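# Slide label strip into track above network jacks

## Task

Take the label strip that stands in the box and slide it into the track above the network jacks until it reaches the stop, with its printed face outward and its lettering the right way up.

## Robot and tools

Robot: two arms, left_arm (base on the +y side of the table) and right_arm (base on the -y side), facing each other across the table. left_arm carries a left hand, right_arm a right hand; each has five fingers. Calibrated base positions in the scene frame: left_arm (-0.037, +0.459, +0.118) m, quat_wxyz (+0.703, 0, 0, -0.711); right_arm (-0.053, -0.463, +0.066) m, quat_wxyz (+0.712, 0, 0, +0.702). Scene frame: origin roughly between the arms, +z up, table top at z = +0.020 m. Arm names do not match image sides.

Hand point: a point fixed to the palm, 0.05 m in front of it and 0.15 m out from the wrist face. Its +z runs along straight fingers, +y out of the palm, +x across the palm away from the thumb on the right hand (toward the thumb on the left hand). Straight fingertips reach 0.06-0.07 m past the point along +z and sit 0.06 m behind it along -y. A wrist bracket on the little-finger side can strike objects.

Frames: positions, orientations, velocities and Hand targets in results are in each arm's own base frame. Offsets you send are along the axes of that arm's current Hand target. Printed values can be off by a few cm.

A row is 28 numbers, each in [-1, 1], always including both arms: left_arm dx, dy, dz, rx, ry, rz, then left hand little, ring, middle, index, thumb_bend, thumb_turn, force_limit, speed; then the same 14 for right_arm. The six pose numbers are an offset (not a pose) from the Hand target as it stood when the action or move began; 1.0 = 0.6 m or 180 degrees; rx, ry, rz form one rotation vector. Zero pose numbers ask nothing new of that arm. Repeating an offset in a new call moves it again. The orientation command is clipped to within 32 degrees of the measured one each step.

Hand numbers are absolute targets: fingers and thumb_bend +1 straight/open, -1 curled/closed; thumb_turn +1 beside the palm, -1 opposite the fingers. force_limit maps -1..+1 to about 0..10 N at the fingertip (15 N for the two thumb motors); speed rises from near 0 at -1 to full at +0.48 and above (full travel 0.49 s). For a gentle grip close at speed -0.94 or lower. With thumb turned in, the hand wraps objects about 0.035-0.065 m thick; thumb tip against index pad can pinch light things up to about 0.08 m. To leave a hand unchanged, resend its last executed eight numbers (or, before any, its hand_measured plus hand_force_limit and hand_speed). To squeeze harder, raise force_limit and send a target more closed than hand_measured; to loosen, send one more open.

Tools:
- execute_actions(actions, cameras): actions is a list of actions; each action is a table of up to 15 rows, one per 1/30 s step, each row offset from that action's start pose; a short table repeats its last row. Images only if actions is empty or cameras is given.
- move(target, speed, blend, blocking, cameras): target is one 28-number row or up to 15 rows, all offsets from the same starting Hand targets. speed in m/s (0.002-4.3, default 0.25; turns at twice that in rad/s), one value or one per target. blend in m rounds corners (0 = stop at each). Paths run straight, do not avoid obstacles, end together, capped at 10 s. blocking=false returns after about 0.5 s while the move continues.
- wait(seconds 0-3600): lets time pass; a running move continues.
- stop(): brakes the running move.
- zoom_image(camera, region [x0,y0,x1,y1], at most 504x504 px) on the latest image of cam_head_left, cam_head_right, cam_high, cam_low, cam_left_wrist or cam_right_wrist (all 672x504).
- show_instructions(): shows the two reference pages.
- finished_scene(scene=1): ends the scene permanently.

Results: each arm's end_effector_position (m), end_effector_quat_wxyz, velocities (omitted when joints are still), Hand target (last commanded pose after clipping; next offsets count from it), joint positions and torques, hand_measured, hand_stopped_by (moving, target, force, stalled, fault), hand_load_n (positive = finger pushed open; near 0 after losing a grip), hand_force_limit, hand_speed. execute_actions also lists positions at some steps. A move adds a move: line: done (within 8 mm and 2 degrees), off_target, moving, held (a check withheld steps or clearance stopped the path), blocked (stopped far from its goal by an obstacle; it then holds still), or fault; limits=paced means a clipped pose. Lines like MOTOR HOT, TORQUE FAULT, OVER-SPEED FAULT or OVER-TEMPERATURE FAULT warn of stops.

Behaviour: the hand often rests short of or below its target and tilts, more at long reach; check after each move and send the remaining distance as an offset. A stopped arm keeps pressing until commanded back past its hand point. Contact torque limits (N m): waist 17.8, shoulder 22, elbow 22, wrist pitch 5.8, wrist yaw 5.78, wrist roll 5.42; reaching one stops the arm for 10 s. Holding loads or straining heats motors.

Avoid: dropping the strip even a few mm, releasing it while moving, fast impacts, hard pushes on fixed things, letting anything leave the table, bringing the hands or arms into contact, big one-step jumps, and overloading fingers. Loose objects may get small pushes. The strip must stay fully inserted without the robot holding it before finishing.

Each tool is called by a JSON object that holds its "method" and its "body".

Reference images:

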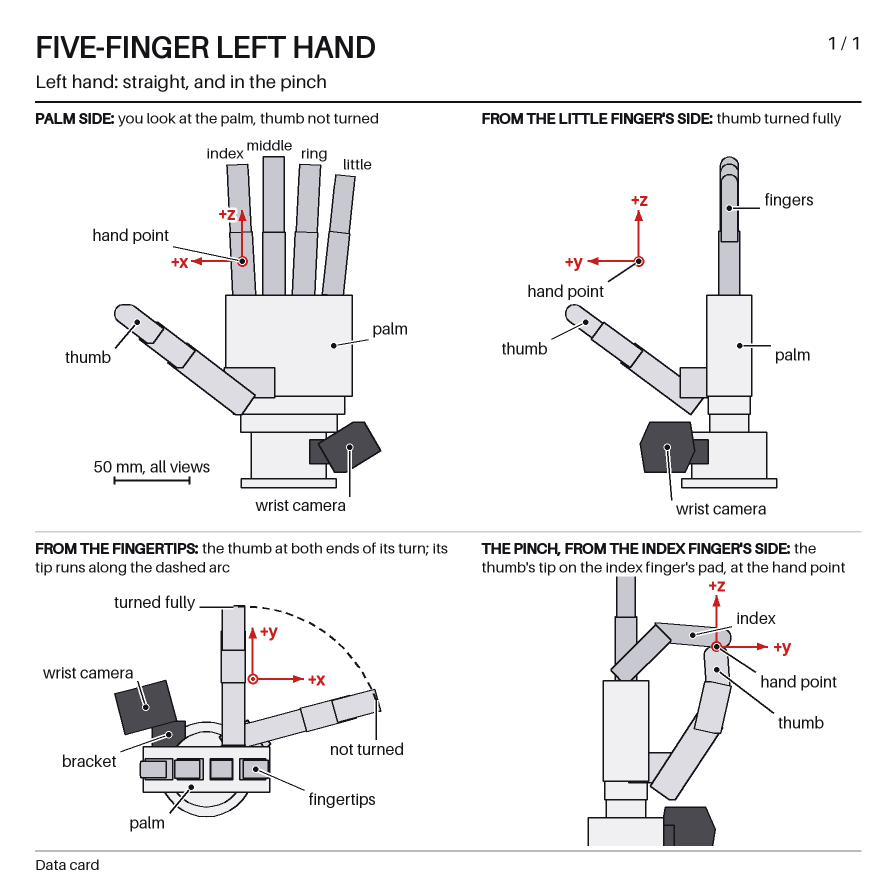

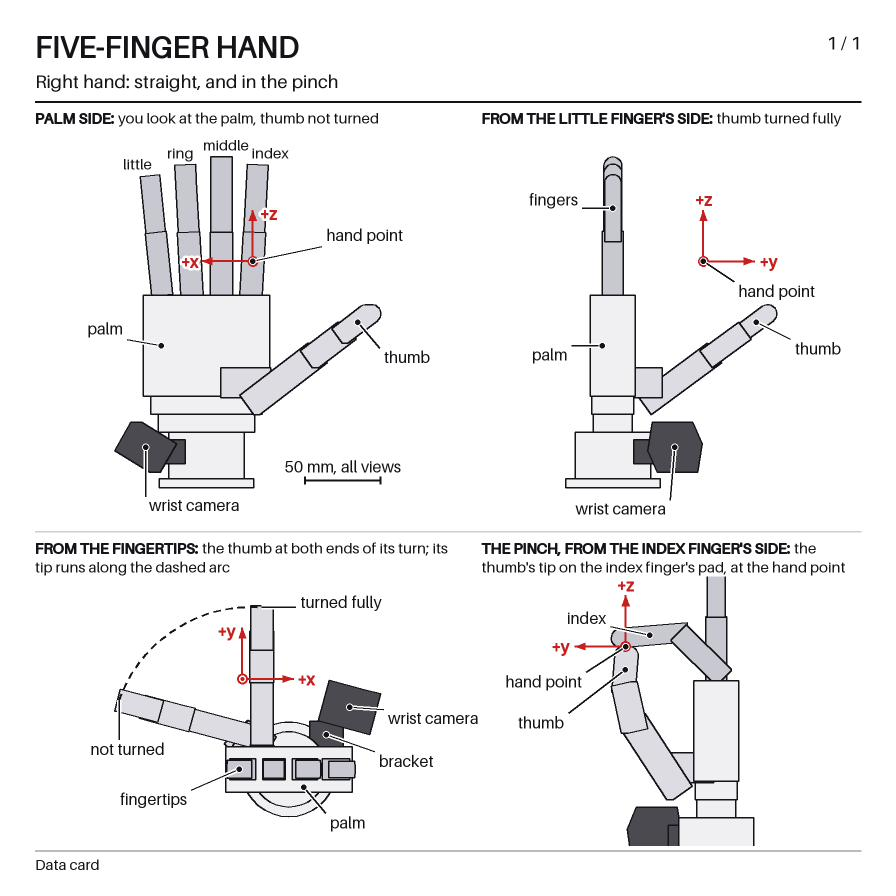

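## Session

{"method": "execute_actions", "body": {"actions": []}}

Scene clock: 0.00 s.
left_arm: end_effector_position=(+0.3004, +0.0377, +0.1348) hand_measured=(+1.000, +1.000, +1.000, +1.000, +1.000, +1.000) hand_load_n=(+0.0, +0.0, +0.0, +0.0, +0.0, +0.0) hand_stopped_by=(target, target, target, target, target, target) hand_force_limit=0.00 hand_speed=-0.80 end_effector_quat_wxyz=(+0.163, -0.547, +0.693, -0.440) | right_arm: end_effector_position=(+0.2210, -0.1033, +0.0858) hand_measured=(+1.000, +1.000, +1.000, +1.000, +1.000, +1.000) hand_load_n=(+0.0, +0.0, +0.0, +0.0, +0.0, +0.0) hand_stopped_by=(target, target, target, target, target, target) hand_force_limit=0.00 hand_speed=-0.80 end_effector_quat_wxyz=(+0.209, -0.303, +0.929, +0.036)
Joint positions: left_arm=[0.841 1.386 1.248 -1.169 0.952 0.939] | right_arm=[-1.019 1.517 1.351 -1.376 -0.427 -0.071]
Joint velocities: within noise
Joint torques (N m): no reading
Heat: left arm: hottest wrist pitch 30 °C (+0.0 °C/min); right arm: hottest shoulder 30 °C (+0.0 °C/min).
Hand target: left_arm +0.3004, +0.0377, +0.1348; +0.163, -0.547, +0.693, -0.440 | right_arm +0.2210, -0.1033, +0.0858; +0.209, -0.303, +0.929, +0.036

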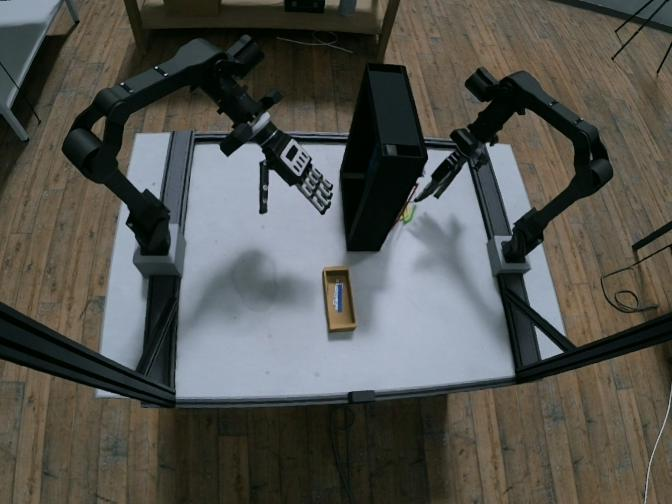

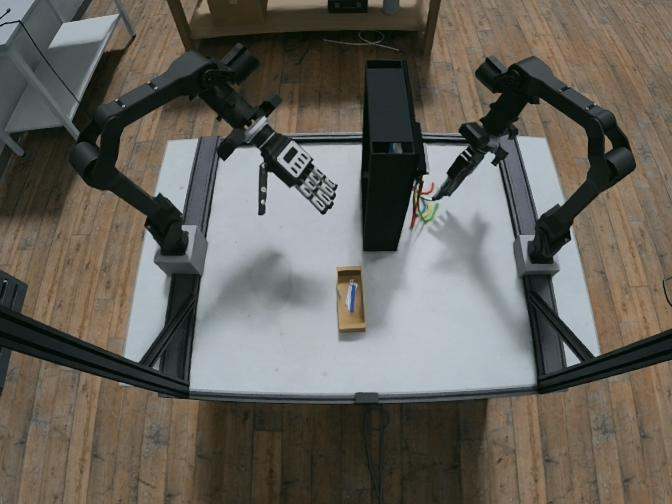

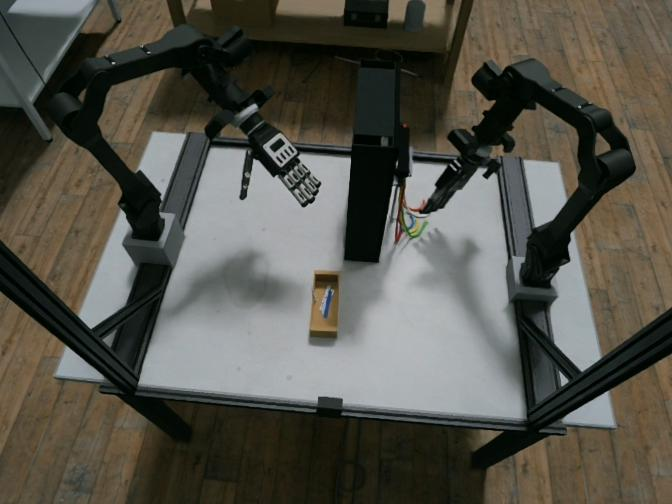

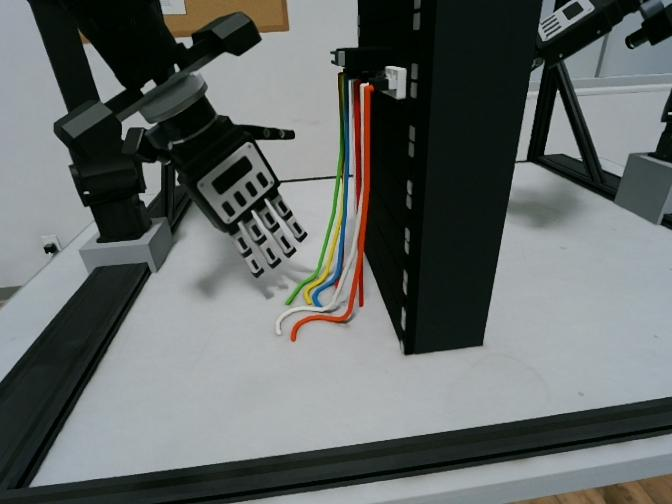

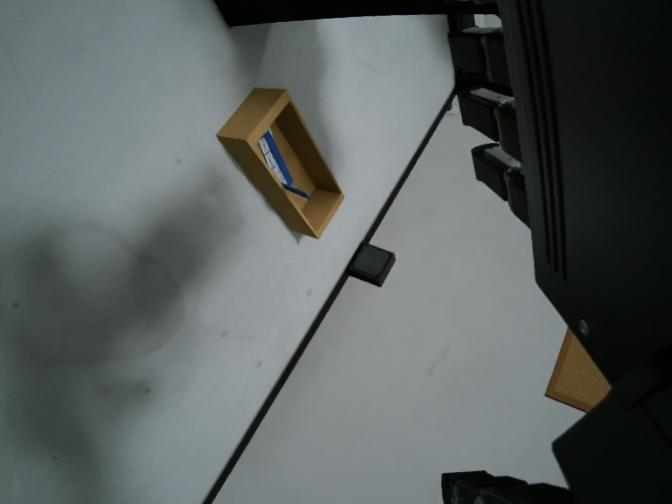

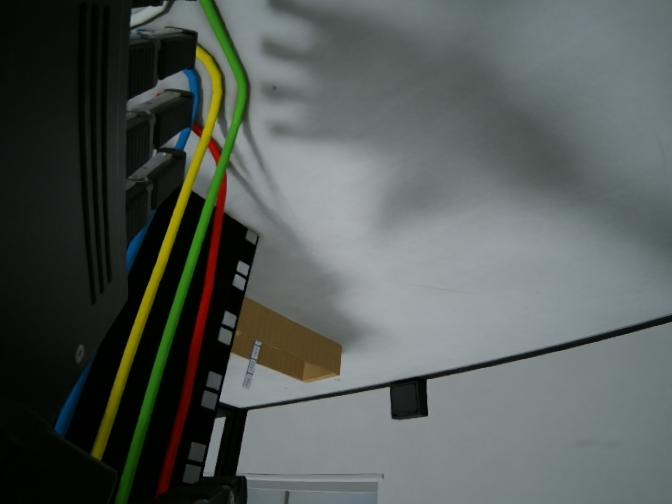

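{"method": "zoom_image", "body": {"camera": "cam_low", "region": [230, 0, 530, 220]}}

{"method": "zoom_image", "body": {"camera": "cam_high", "region": [280, 40, 480, 260]}}

{"method": "zoom_image", "body": {"camera": "cam_high", "region": [280, 250, 380, 350]}}

{"method": "zoom_image", "body": {"camera": "cam_left_wrist", "region": [200, 70, 360, 250]}}

{"method": "zoom_image", "body": {"camera": "cam_head_right", "region": [300, 40, 500, 360]}}

{"method": "zoom_image", "body": {"camera": "cam_right_wrist", "region": [170, 200, 400, 504]}}

Scaled by 1.680 from the camera's image (finer frame: 960x720).

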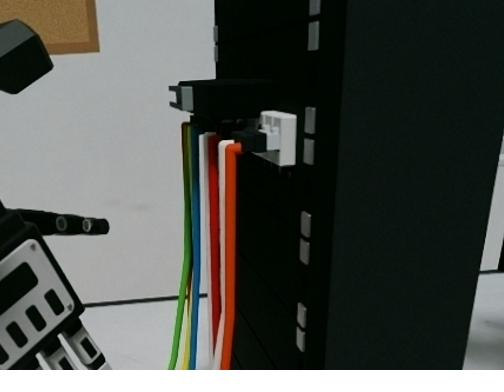

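Scaled by 2.291 from the camera's image (finer frame: 960x720).

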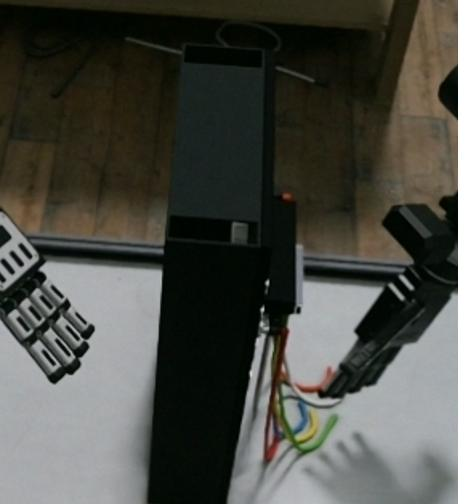

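Scaled by 5.040 from the camera's image (finer frame: 960x720).

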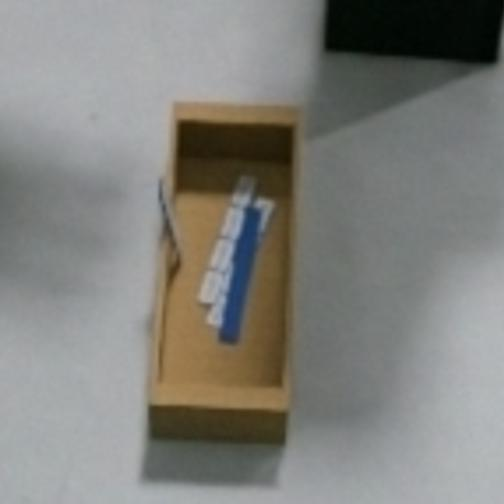

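Scaled by 2.800 from the camera's image (finer frame: 960x720).

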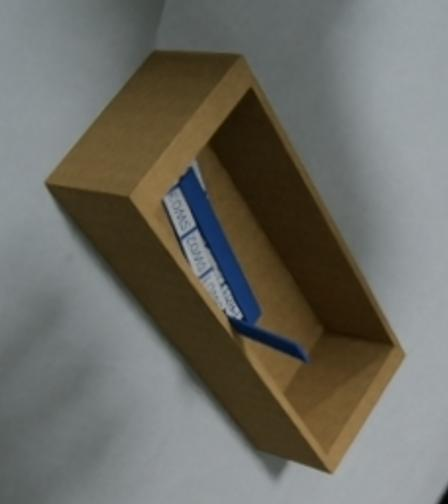

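Scaled by 1.575 from the camera's image (finer frame: 960x720).

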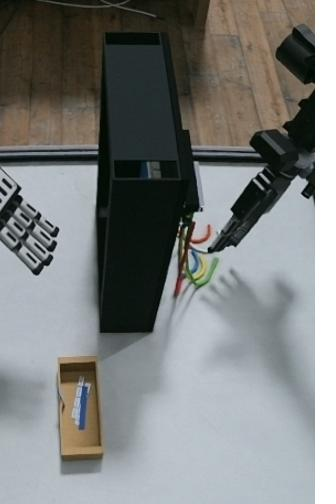

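Scaled by 1.658 from the camera's image (finer frame: 960x720).

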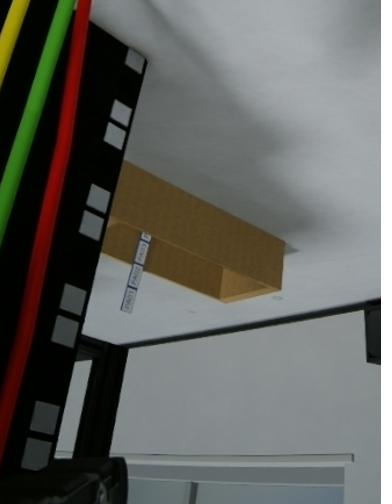

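{"method": "zoom_image", "body": {"camera": "cam_low", "region": [310, 30, 430, 130]}}

{"method": "zoom_image", "body": {"camera": "cam_high", "region": [340, 40, 440, 240]}}

{"method": "zoom_image", "body": {"camera": "cam_right_wrist", "region": [220, 280, 360, 400]}}

{"method": "zoom_image", "body": {"camera": "cam_left_wrist", "region": [240, 110, 340, 210]}}

Scaled by 4.200 from the camera's image (finer frame: 960x720).

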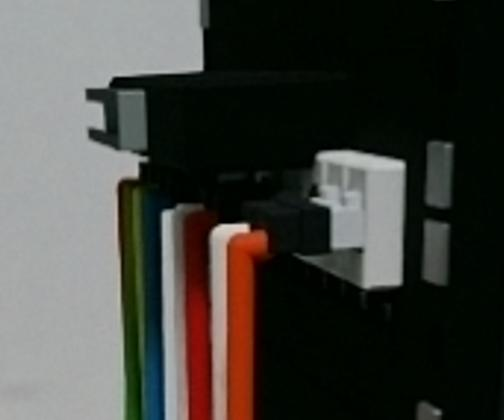

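Scaled by 2.520 from the camera's image (finer frame: 960x720).

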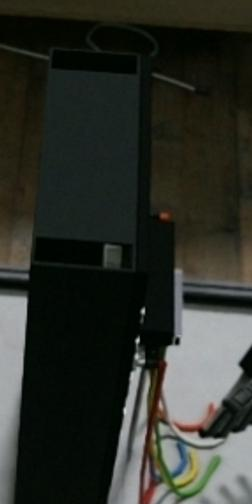

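Scaled by 3.600 from the camera's image (finer frame: 960x720).

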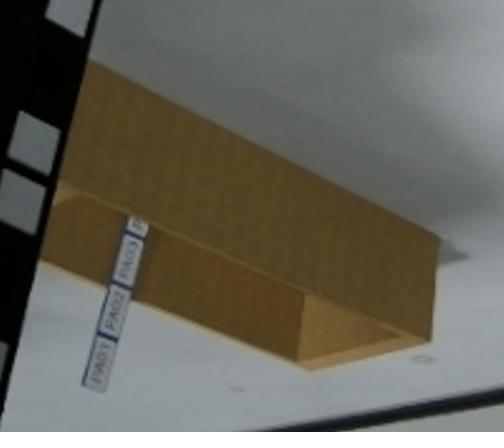

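Scaled by 5.040 from the camera's image (finer frame: 960x720).

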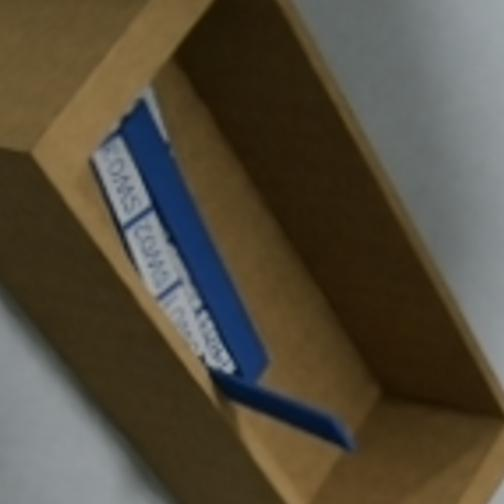

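{"method": "move", "body": {"target": [0,0,0,0,0,0,1,1,1,1,1,1,0,-0.8,-0.053,-0.020,-0.3007,0.0799,-0.0470,0.181,1,1,1,1,1,1,0,-0.8], "speed": 0.15, "cameras": ["cam_right_wrist","cam_low","cam_high"]}}

Scene clock: 233.23 s.
left_arm: end_effector_position=(+0.3004, +0.0377, +0.1348) hand_measured=(+1.000, +1.000, +1.000, +1.000, +1.000, +1.000) hand_load_n=(+0.0, +0.0, +0.0, +0.0, +0.0, +0.0) hand_stopped_by=(target, target, target, target, target, target) hand_force_limit=0.00 hand_speed=-0.80 end_effector_quat_wxyz=(+0.163, -0.547, +0.693, -0.440) | right_arm: end_effector_position=(+0.1860, -0.1313, +0.2613) hand_measured=(+1.000, +1.000, +1.000, +1.000, +1.000, +1.000) hand_load_n=(+0.5, +0.0, +0.0, +0.0, +0.0, +0.0) hand_stopped_by=(target, target, target, target, target, target) hand_force_limit=0.00 hand_speed=-0.80 end_effector_quat_wxyz=(+0.279, +0.047, +0.928, -0.242)
Joint positions: left_arm=[0.841 1.386 1.248 -1.169 0.952 0.939] | right_arm=[-1.319 0.941 1.612 -1.566 -0.37 0.484]
Joint torques (N m): left_arm=[0.16 -6.65 7.3 0.61 1.2 -0.02] | right_arm=[0.39 -0.27 7.94 1.48 -0.37 0.2]
Heat: left arm: hottest wrist yaw 35 °C (+0.0 °C/min); right arm: hottest elbow 34 °C (+1.0 °C/min).
Hand target: left_arm +0.3004, +0.0377, +0.1348; +0.163, -0.547, +0.693, -0.440 | right_arm +0.1850, -0.1307, +0.2637; +0.293, +0.001, +0.956, +0.000
Off the commanded pose: left_arm 0.000 m, 0 deg | right_arm 0.003 m, 29 deg.
joint sent to its limit (right arm) — joint 4 (wrist pitch), lower limit. The joint targets are off in orientation, not in position.
move: off_target (right_arm)
Images, in order (width x height): cam_high 672x504, cam_low 672x504, cam_right_wrist 672x504.

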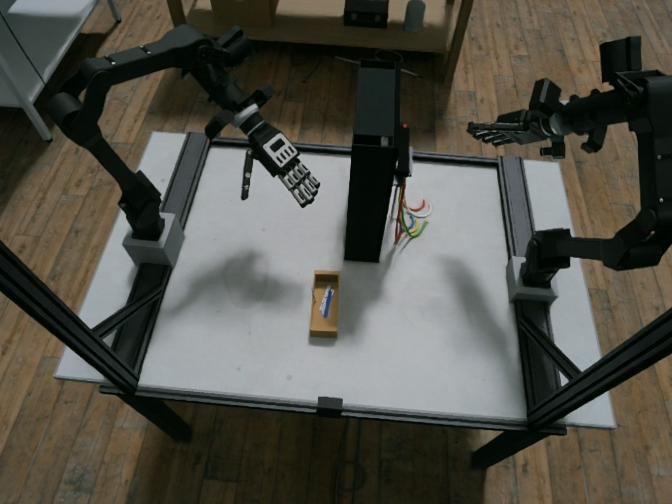

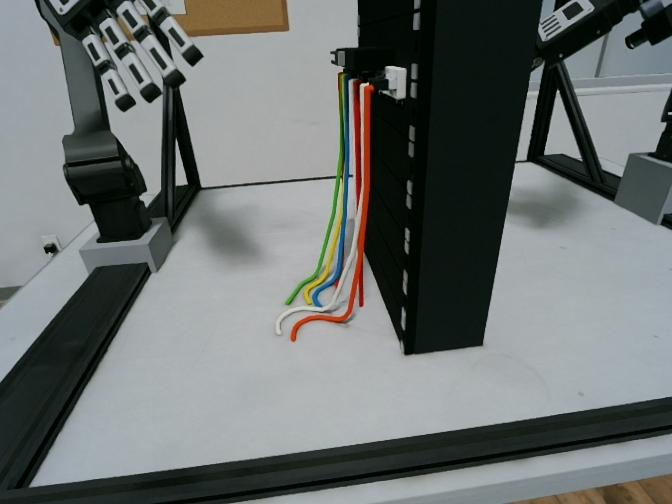

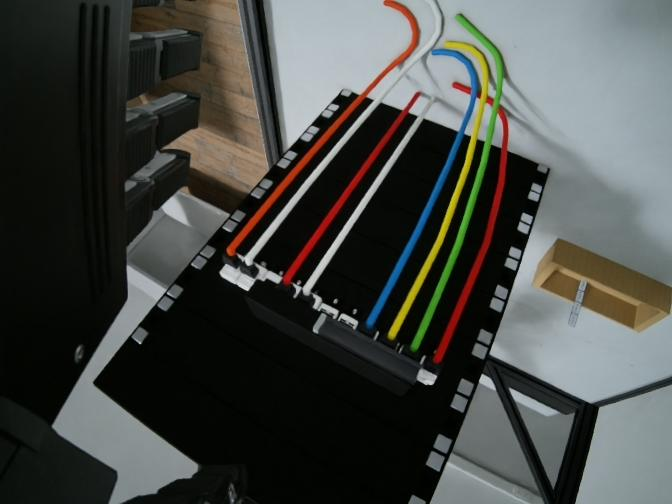

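{"method": "zoom_image", "body": {"camera": "cam_right_wrist", "region": [210, 240, 350, 345]}}

{"method": "zoom_image", "body": {"camera": "cam_right_wrist", "region": [300, 290, 450, 402]}}

{"method": "zoom_image", "body": {"camera": "cam_right_wrist", "region": [520, 220, 672, 340]}}

Scaled by 3.600 from the camera's image (finer frame: 960x720).

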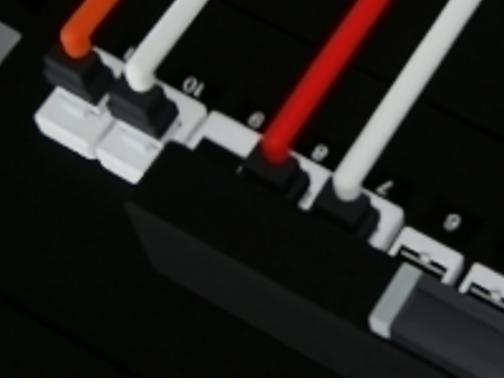

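Scaled by 3.360 from the camera's image (finer frame: 960x720).

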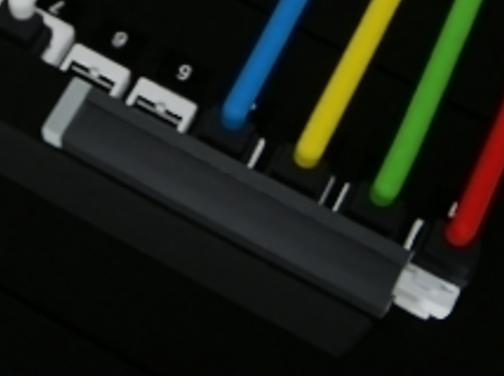

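Scaled by 3.316 from the camera's image (finer frame: 960x720).

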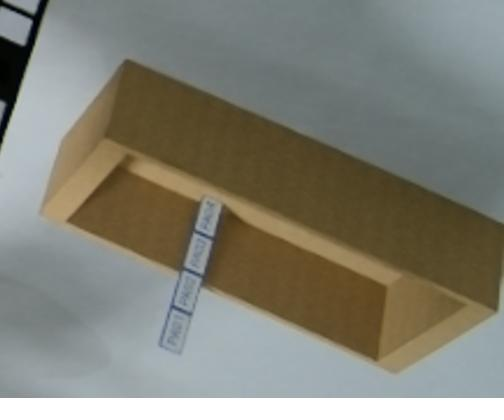

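{"method": "move", "body": {"target": [0,0,0,0,0,0,1,1,1,1,1,1,0,-0.8,0,0,0,0,0,0,1,1,0,0,1,-1,0,0], "cameras": ["cam_right_wrist","cam_low"]}}

{"method": "move", "body": {"target": [0,0,0,0,0,0,1,1,1,1,1,1,0,-0.8,0,0,0,0,0,0,1,1,0,0,0.3,-1,0,0], "cameras": ["cam_right_wrist"]}}

Scene clock: 376.07 s.
left_arm: end_effector_position=(+0.3004, +0.0377, +0.1348) hand_measured=(+1.000, +1.000, +1.000, +1.000, +1.000, +1.000) hand_load_n=(+0.0, +0.0, +0.0, +0.0, +0.0, -0.5) hand_stopped_by=(target, target, target, target, target, target) hand_force_limit=0.00 hand_speed=-0.80 end_effector_quat_wxyz=(+0.163, -0.547, +0.693, -0.440) | right_arm: end_effector_position=(+0.1860, -0.1314, +0.2614) hand_measured=(+1.000, +1.000, +0.000, +0.000, +1.000, -1.000) hand_load_n=(+0.0, +0.0, +0.0, +0.0, +0.0, +0.0) hand_stopped_by=(target, target, target, target, target, target) hand_force_limit=0.00 hand_speed=0.00 end_effector_quat_wxyz=(+0.279, +0.048, +0.928, -0.242)
Joint positions: left_arm=[0.841 1.386 1.248 -1.169 0.952 0.939] | right_arm=[-1.319 0.941 1.612 -1.566 -0.369 0.486]
Joint torques (N m): left_arm=[0.12 -6.64 7.3 0.61 1.21 -0.04] | right_arm=[0.41 -0.23 7.91 1.44 -0.37 0.15]
Heat: left arm: hottest elbow 36 °C (+1.0 °C/min); right arm: hottest elbow 38 °C (+1.0 °C/min).
Hand target: left_arm +0.3004, +0.0377, +0.1348; +0.163, -0.547, +0.693, -0.440 | right_arm +0.1850, -0.1307, +0.2637; +0.293, +0.001, +0.956, +0.000
Off the commanded pose: left_arm 0.000 m, 0 deg | right_arm 0.003 m, 29 deg.
joint sent to its limit (right arm) — joint 4 (wrist pitch), lower limit. The joint targets are off in orientation, not in position.
move: done
Images, in order (width x height): cam_low 672x504, cam_right_wrist 672x504.

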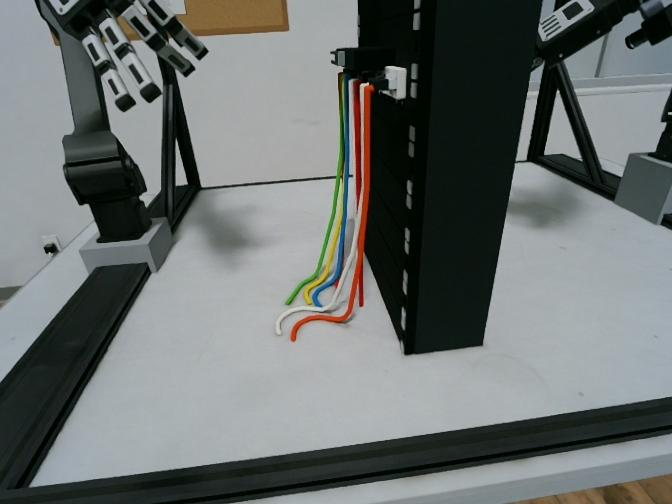

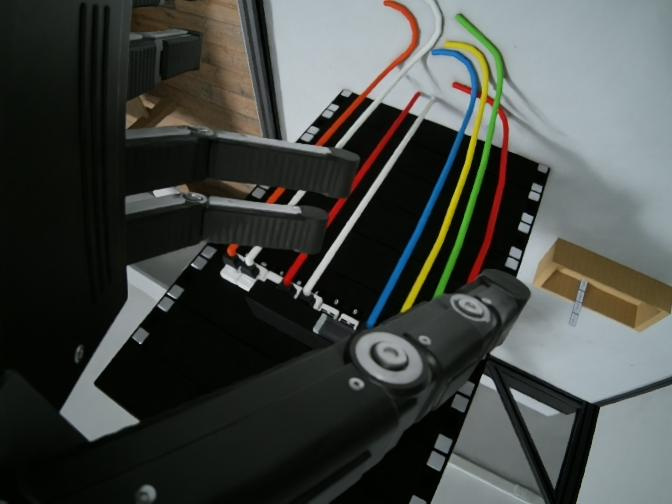

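Scene clock: 376.83 s.
left_arm: end_effector_position=(+0.3004, +0.0377, +0.1348) hand_measured=(+1.000, +1.000, +1.000, +1.000, +1.000, +1.000) hand_load_n=(+0.0, +0.0, +0.0, +0.0, -0.5, -0.5) hand_stopped_by=(target, target, target, target, target, target) hand_force_limit=0.00 hand_speed=-0.80 end_effector_quat_wxyz=(+0.163, -0.547, +0.693, -0.440) | right_arm: end_effector_position=(+0.1860, -0.1314, +0.2614) hand_measured=(+1.000, +1.000, +0.000, +0.000, +0.300, -1.000) hand_load_n=(+0.0, +0.0, +0.0, +0.0, +0.0, +0.0) hand_stopped_by=(target, target, target, target, target, target) hand_force_limit=0.00 hand_speed=0.00 end_effector_quat_wxyz=(+0.279, +0.048, +0.928, -0.242)
Joint positions: left_arm=[0.841 1.386 1.248 -1.169 0.952 0.939] | right_arm=[-1.319 0.941 1.612 -1.566 -0.369 0.486]
Joint torques (N m): left_arm=[0.03 -6.61 7.25 0.62 1.21 -0.02] | right_arm=[0.37 -0.33 7.85 1.49 -0.35 0.17]
Heat: left arm: hottest elbow 36 °C (+1.0 °C/min); right arm: hottest elbow 38 °C (+1.0 °C/min).
Hand target: left_arm +0.3004, +0.0377, +0.1348; +0.163, -0.547, +0.693, -0.440 | right_arm +0.1850, -0.1307, +0.2637; +0.293, +0.001, +0.956, +0.000
Off the commanded pose: left_arm 0.000 m, 0 deg | right_arm 0.003 m, 29 deg.
joint sent to its limit (right arm) — joint 4 (wrist pitch), lower limit. The joint targets are off in orientation, not in position.
move: done

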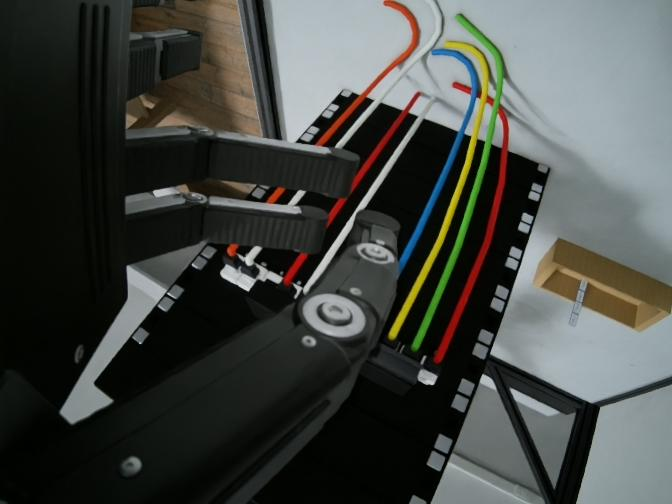

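{"method": "move", "body": {"target": [0.1988,0.066,0.155,0.0444,-0.142,0.0055,1,1,1,1,1,1,0,-0.8,0,0,0,0,0,0,1,1,1,1,1,1,0,0], "speed": 0.15, "cameras": ["all"]}}

Scene clock: 1025.97 s.
left_arm: end_effector_position=(+0.3016, -0.1095, +0.0859) hand_measured=(+1.000, +1.000, +1.000, +1.000, +1.000, +1.000) hand_load_n=(+0.0, +0.0, +0.0, +0.0, +0.0, +0.0) hand_stopped_by=(target, target, target, target, target, target) hand_force_limit=0.00 hand_speed=-0.80 end_effector_quat_wxyz=(-0.355, +0.612, -0.610, +0.358) | right_arm: end_effector_position=(+0.1860, -0.1315, +0.2613) hand_measured=(+1.000, +1.000, +1.000, +1.000, +1.000, +1.000) hand_load_n=(+0.0, +0.0, +0.0, +0.0, +0.0, +0.0) hand_stopped_by=(target, target, target, target, target, target) hand_force_limit=0.00 hand_speed=0.00 end_effector_quat_wxyz=(+0.279, +0.048, +0.928, -0.242)
Joint positions: left_arm=[-0.661 0.718 0.601 -0.503 -0.562 -0.37] | right_arm=[-1.319 0.941 1.612 -1.566 -0.369 0.486]
Joint torques (N m): left_arm=[-0.29 -1.7 8.37 2.18 -0.53 -0.11] | right_arm=[0.29 -0.23 7.76 1.48 -0.33 0.17]
Heat: left arm: hottest elbow 40 °C (+0.0 °C/min); right arm: hottest elbow 39 °C (+0.0 °C/min).
Hand target: left_arm +0.3004, -0.1094, +0.0820; -0.354, +0.612, -0.613, +0.353 | right_arm +0.1849, -0.1308, +0.2636; +0.293, +0.001, +0.956, +0.000
Off the commanded pose: left_arm 0.004 m, 1 deg | right_arm 0.003 m, 29 deg.
joint sent to its limit (right arm) — joint 4 (wrist pitch), lower limit. The joint targets are off in orientation, not in position.
move: done

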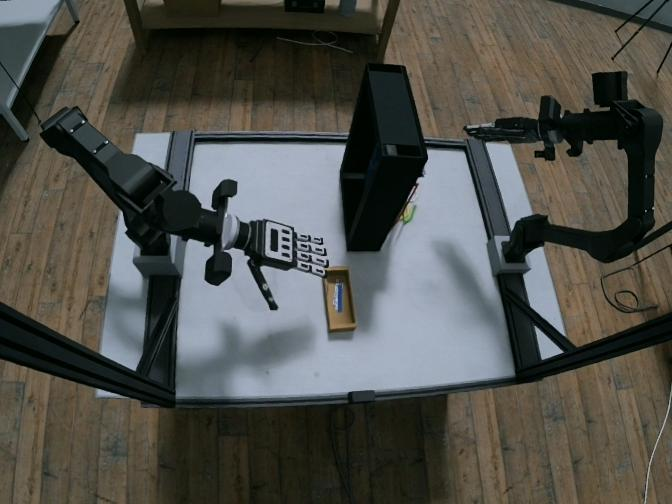

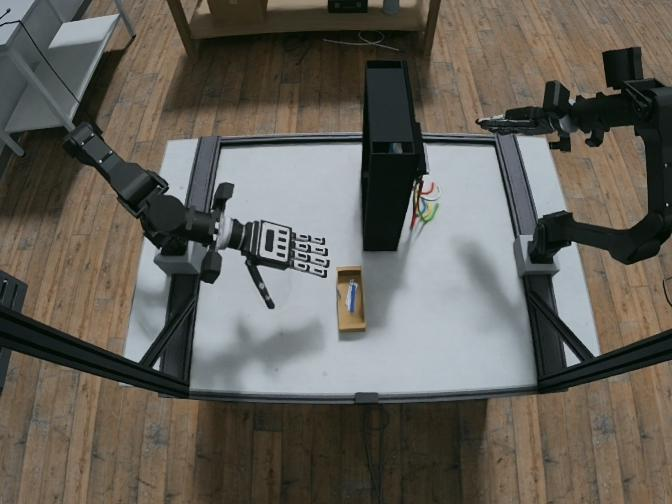

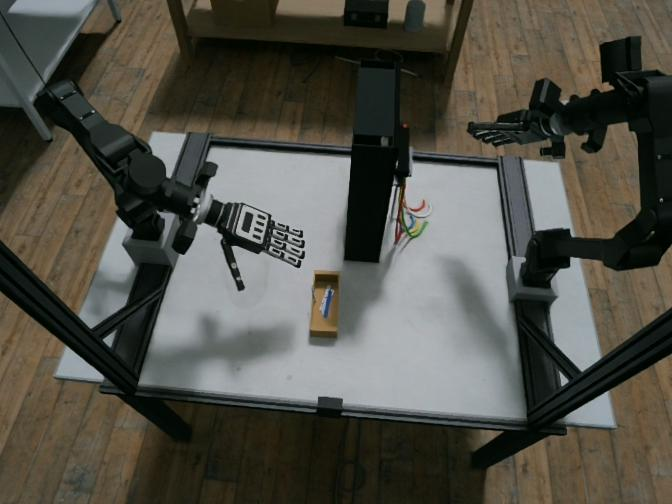

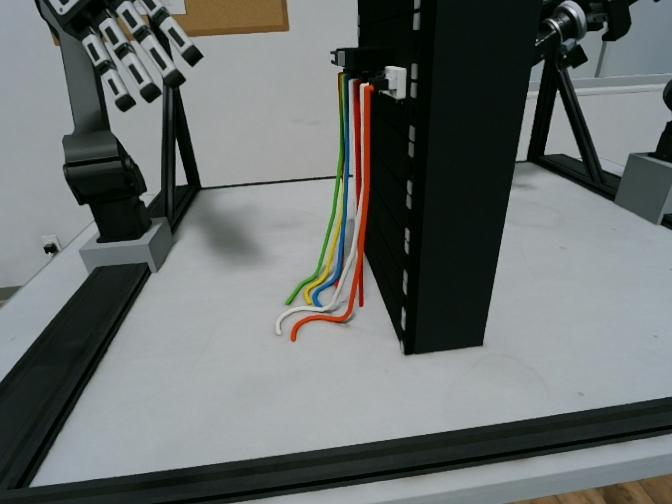

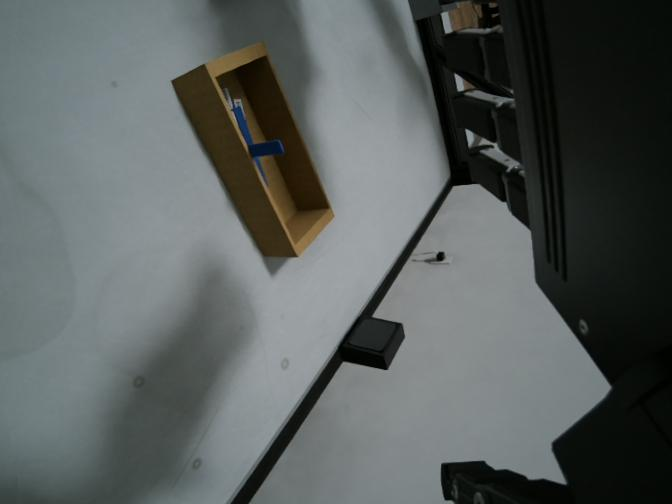

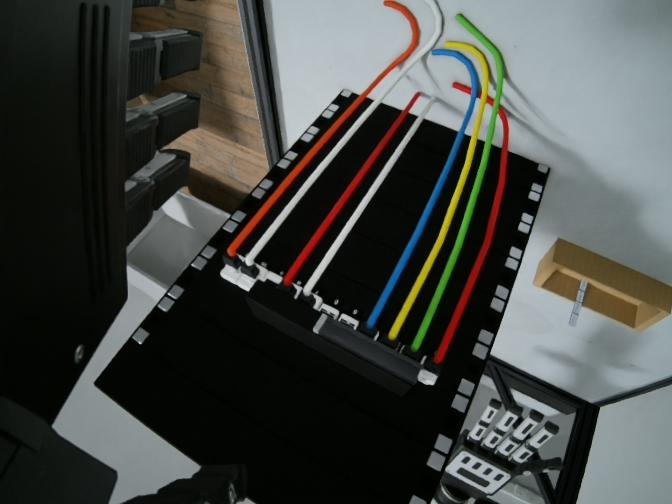

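{"method": "zoom_image", "body": {"camera": "cam_left_wrist", "region": [160, 40, 344, 270]}}

{"method": "zoom_image", "body": {"camera": "cam_right_wrist", "region": [420, 220, 672, 504]}}

{"method": "zoom_image", "body": {"camera": "cam_head_left", "region": [220, 200, 400, 350]}}

Scaled by 2.191 from the camera's image (finer frame: 960x720).

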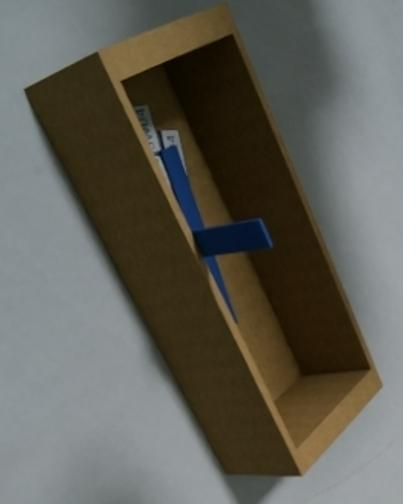

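Scaled by 1.775 from the camera's image (finer frame: 960x720).

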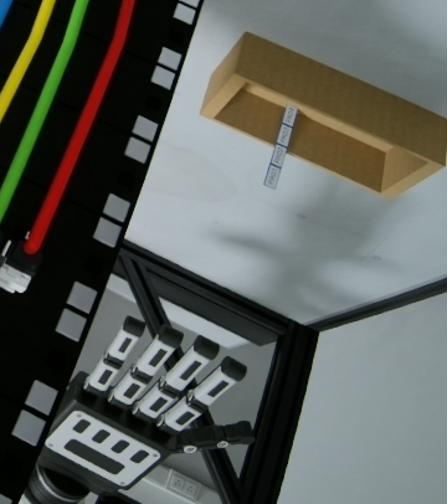

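Scaled by 2.800 from the camera's image (finer frame: 960x720).

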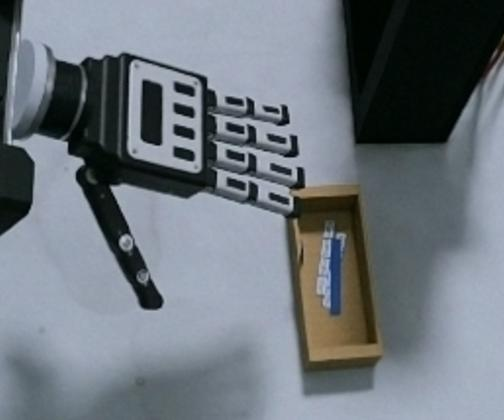

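{"method": "move", "body": {"target": [[0,0,0,0,0,0,1,1,1,1,1,1,0,-0.8,0,0,0,0,0,0,-1,-1,-1,-1,1,1,0,0],[0,0,0,0,0,0,1,1,1,1,1,1,0,-0.8,0.0253,0.1347,0.123,0,0,0,-1,-1,-1,-1,1,1,0,0],[0,0,0,0,0,0,1,1,1,1,1,1,0,-0.8,-0.0772,0.316,0.3535,0,0,0,-1,-1,-1,-1,1,1,0,0]], "speed": 0.12, "blend": [0, 0.03, 0], "cameras": ["all"]}}

Scene clock: 1153.23 s.
left_arm: end_effector_position=(+0.3016, -0.1095, +0.0858) hand_measured=(+1.000, +1.000, +1.000, +1.000, +1.000, +1.000) hand_load_n=(+0.0, +0.0, +0.0, +0.0, +0.0, -0.5) hand_stopped_by=(target, target, target, target, target, target) hand_force_limit=0.00 hand_speed=-0.80 end_effector_quat_wxyz=(-0.355, +0.612, -0.610, +0.358) | right_arm: end_effector_position=(+0.3447, +0.0582, +0.1238) hand_measured=(-1.000, -1.000, -1.000, -1.000, +1.000, +1.000) hand_load_n=(+0.0, +0.0, +0.0, +0.5, +0.0, +0.0) hand_stopped_by=(target, target, target, target, target, target) hand_force_limit=0.00 hand_speed=0.00 end_effector_quat_wxyz=(+0.304, +0.000, +0.953, +0.000)
Joint positions: left_arm=[-0.661 0.719 0.601 -0.503 -0.562 -0.37] | right_arm=[-0.011 1.009 0.971 -0.915 -0.006 1.561]
Joint torques (N m): left_arm=[-0.25 -1.72 8.34 2.18 -0.54 -0.13] | right_arm=[0.37 -1.8 8.11 1.68 -0.01 0.21]
Heat: left arm: hottest wrist pitch 46 °C (+2.0 °C/min); right arm: hottest elbow 39 °C (+0.0 °C/min).
Hand target: left_arm +0.3004, -0.1094, +0.0819; -0.354, +0.612, -0.612, +0.353 | right_arm +0.3425, +0.0589, +0.1143; +0.293, +0.001, +0.956, +0.000
Off the commanded pose: left_arm 0.004 m, 1 deg | right_arm 0.010 m, 1 deg.
move: off_target (right_arm)

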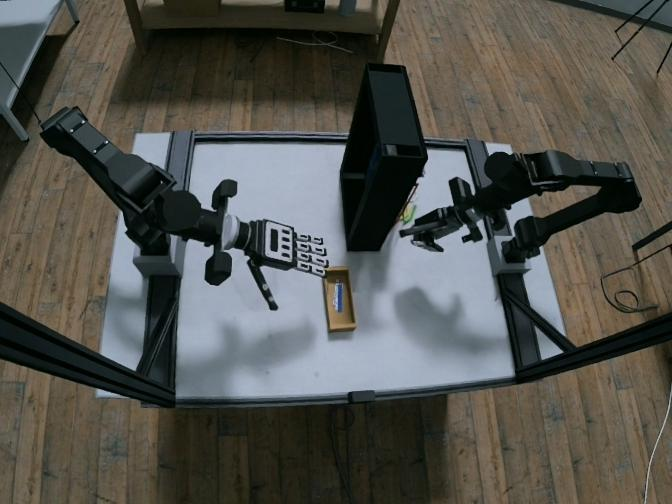

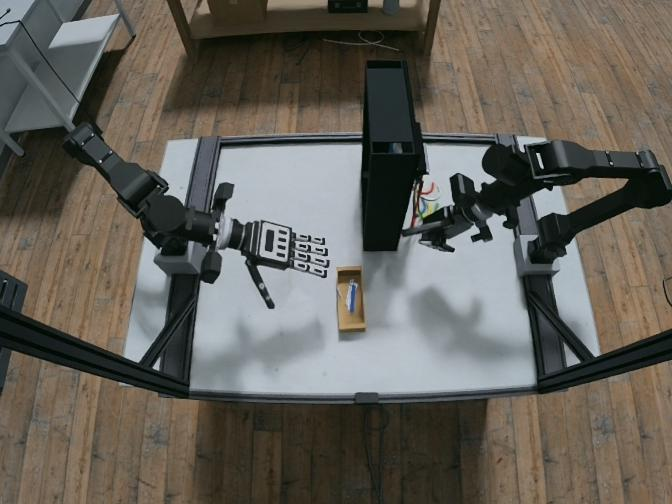

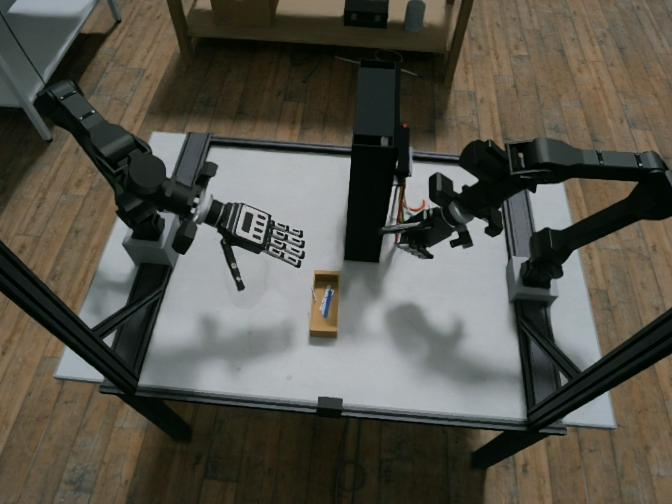

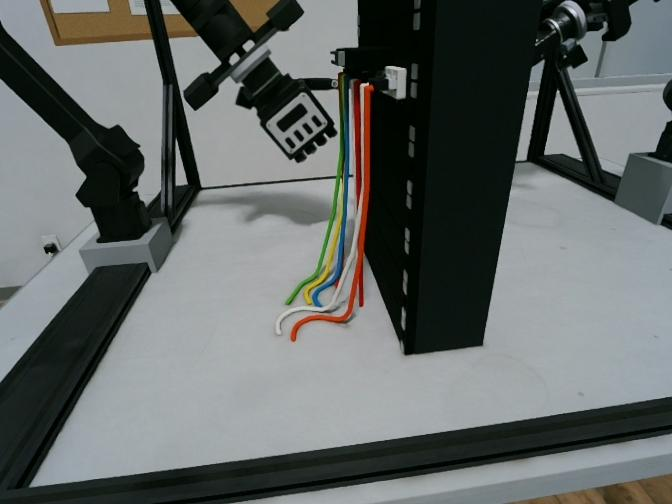

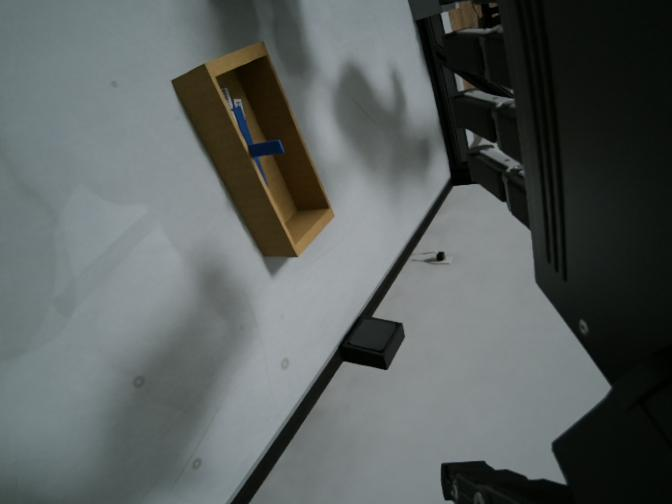

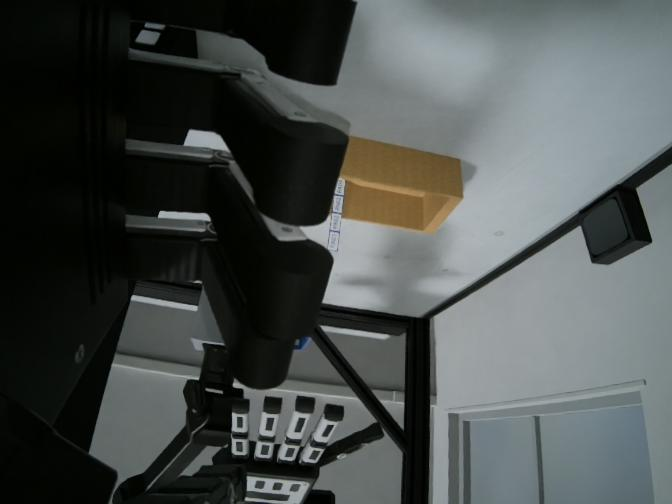

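{"method": "move", "body": {"target": [[0,0,0,0,0,0,1,1,1,1,1,1,0,-0.8,0,0.083,0,0,0.111,0,-1,-1,-1,-1,1,1,0,0],[0,0,0,0,0,0,1,1,1,1,1,1,0,-0.8,0,0.083,0,0,0.111,0,1,1,1,1,1,1,0,0]], "speed": 0.12, "cameras": ["cam_right_wrist","cam_high"]}}

Scene clock: 1177.80 s.
left_arm: end_effector_position=(+0.3016, -0.1095, +0.0858) hand_measured=(+1.000, +1.000, +1.000, +1.000, +1.000, +1.000) hand_load_n=(+0.0, +0.0, +0.0, +0.0, +0.0, +0.0) hand_stopped_by=(target, target, target, target, target, target) hand_force_limit=0.00 hand_speed=-0.80 end_effector_quat_wxyz=(-0.355, +0.612, -0.610, +0.358) | right_arm: end_effector_position=(+0.3414, +0.1072, +0.1165) hand_measured=(+1.000, +1.000, +1.000, +1.000, +1.000, +1.000) hand_load_n=(+0.0, +0.0, +0.0, +0.0, +0.0, +0.0) hand_stopped_by=(target, target, target, target, target, target) hand_force_limit=0.00 hand_speed=0.00 end_effector_quat_wxyz=(+0.128, +0.000, +0.992, +0.000)
Joint positions: left_arm=[-0.661 0.719 0.601 -0.503 -0.562 -0.37] | right_arm=[0.189 1.451 1.473 -1.342 0.047 1.754]
Joint torques (N m): left_arm=[-0.3 -1.69 8.33 2.19 -0.54 -0.13] | right_arm=[0.3 -3.49 9.66 0.54 -0.05 0.18]
Heat: left arm: hottest wrist pitch 46 °C (+1.0 °C/min); right arm: hottest elbow 39 °C (+0.0 °C/min).
Hand target: left_arm +0.3004, -0.1094, +0.0819; -0.354, +0.612, -0.612, +0.353 | right_arm +0.3426, +0.1087, +0.1144; +0.123, +0.001, +0.992, +0.001
Off the commanded pose: left_arm 0.004 m, 1 deg | right_arm 0.003 m, 1 deg.
move: done
Images, in order (width x height): cam_high 672x504, cam_right_wrist 672x504.

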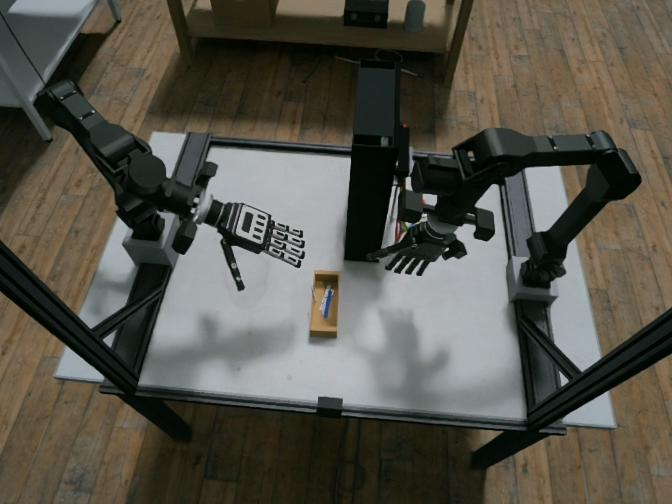

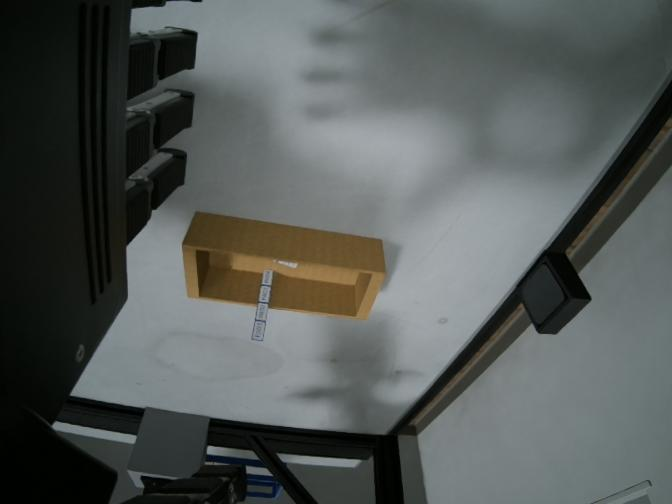

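{"method": "zoom_image", "body": {"camera": "cam_right_wrist", "region": [160, 200, 400, 360]}}

{"method": "zoom_image", "body": {"camera": "cam_right_wrist", "region": [235, 245, 315, 355]}}

Scaled by 2.100 from the camera's image (finer frame: 960x720).

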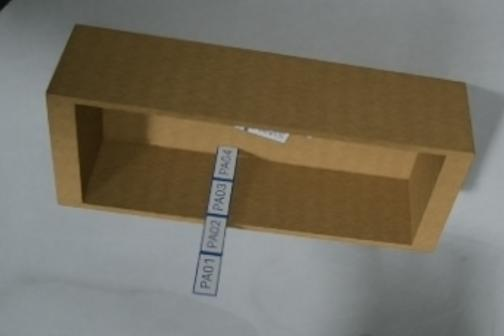

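Scaled by 4.582 from the camera's image (finer frame: 960x720).

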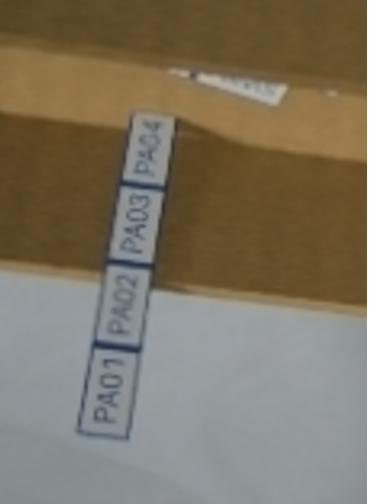

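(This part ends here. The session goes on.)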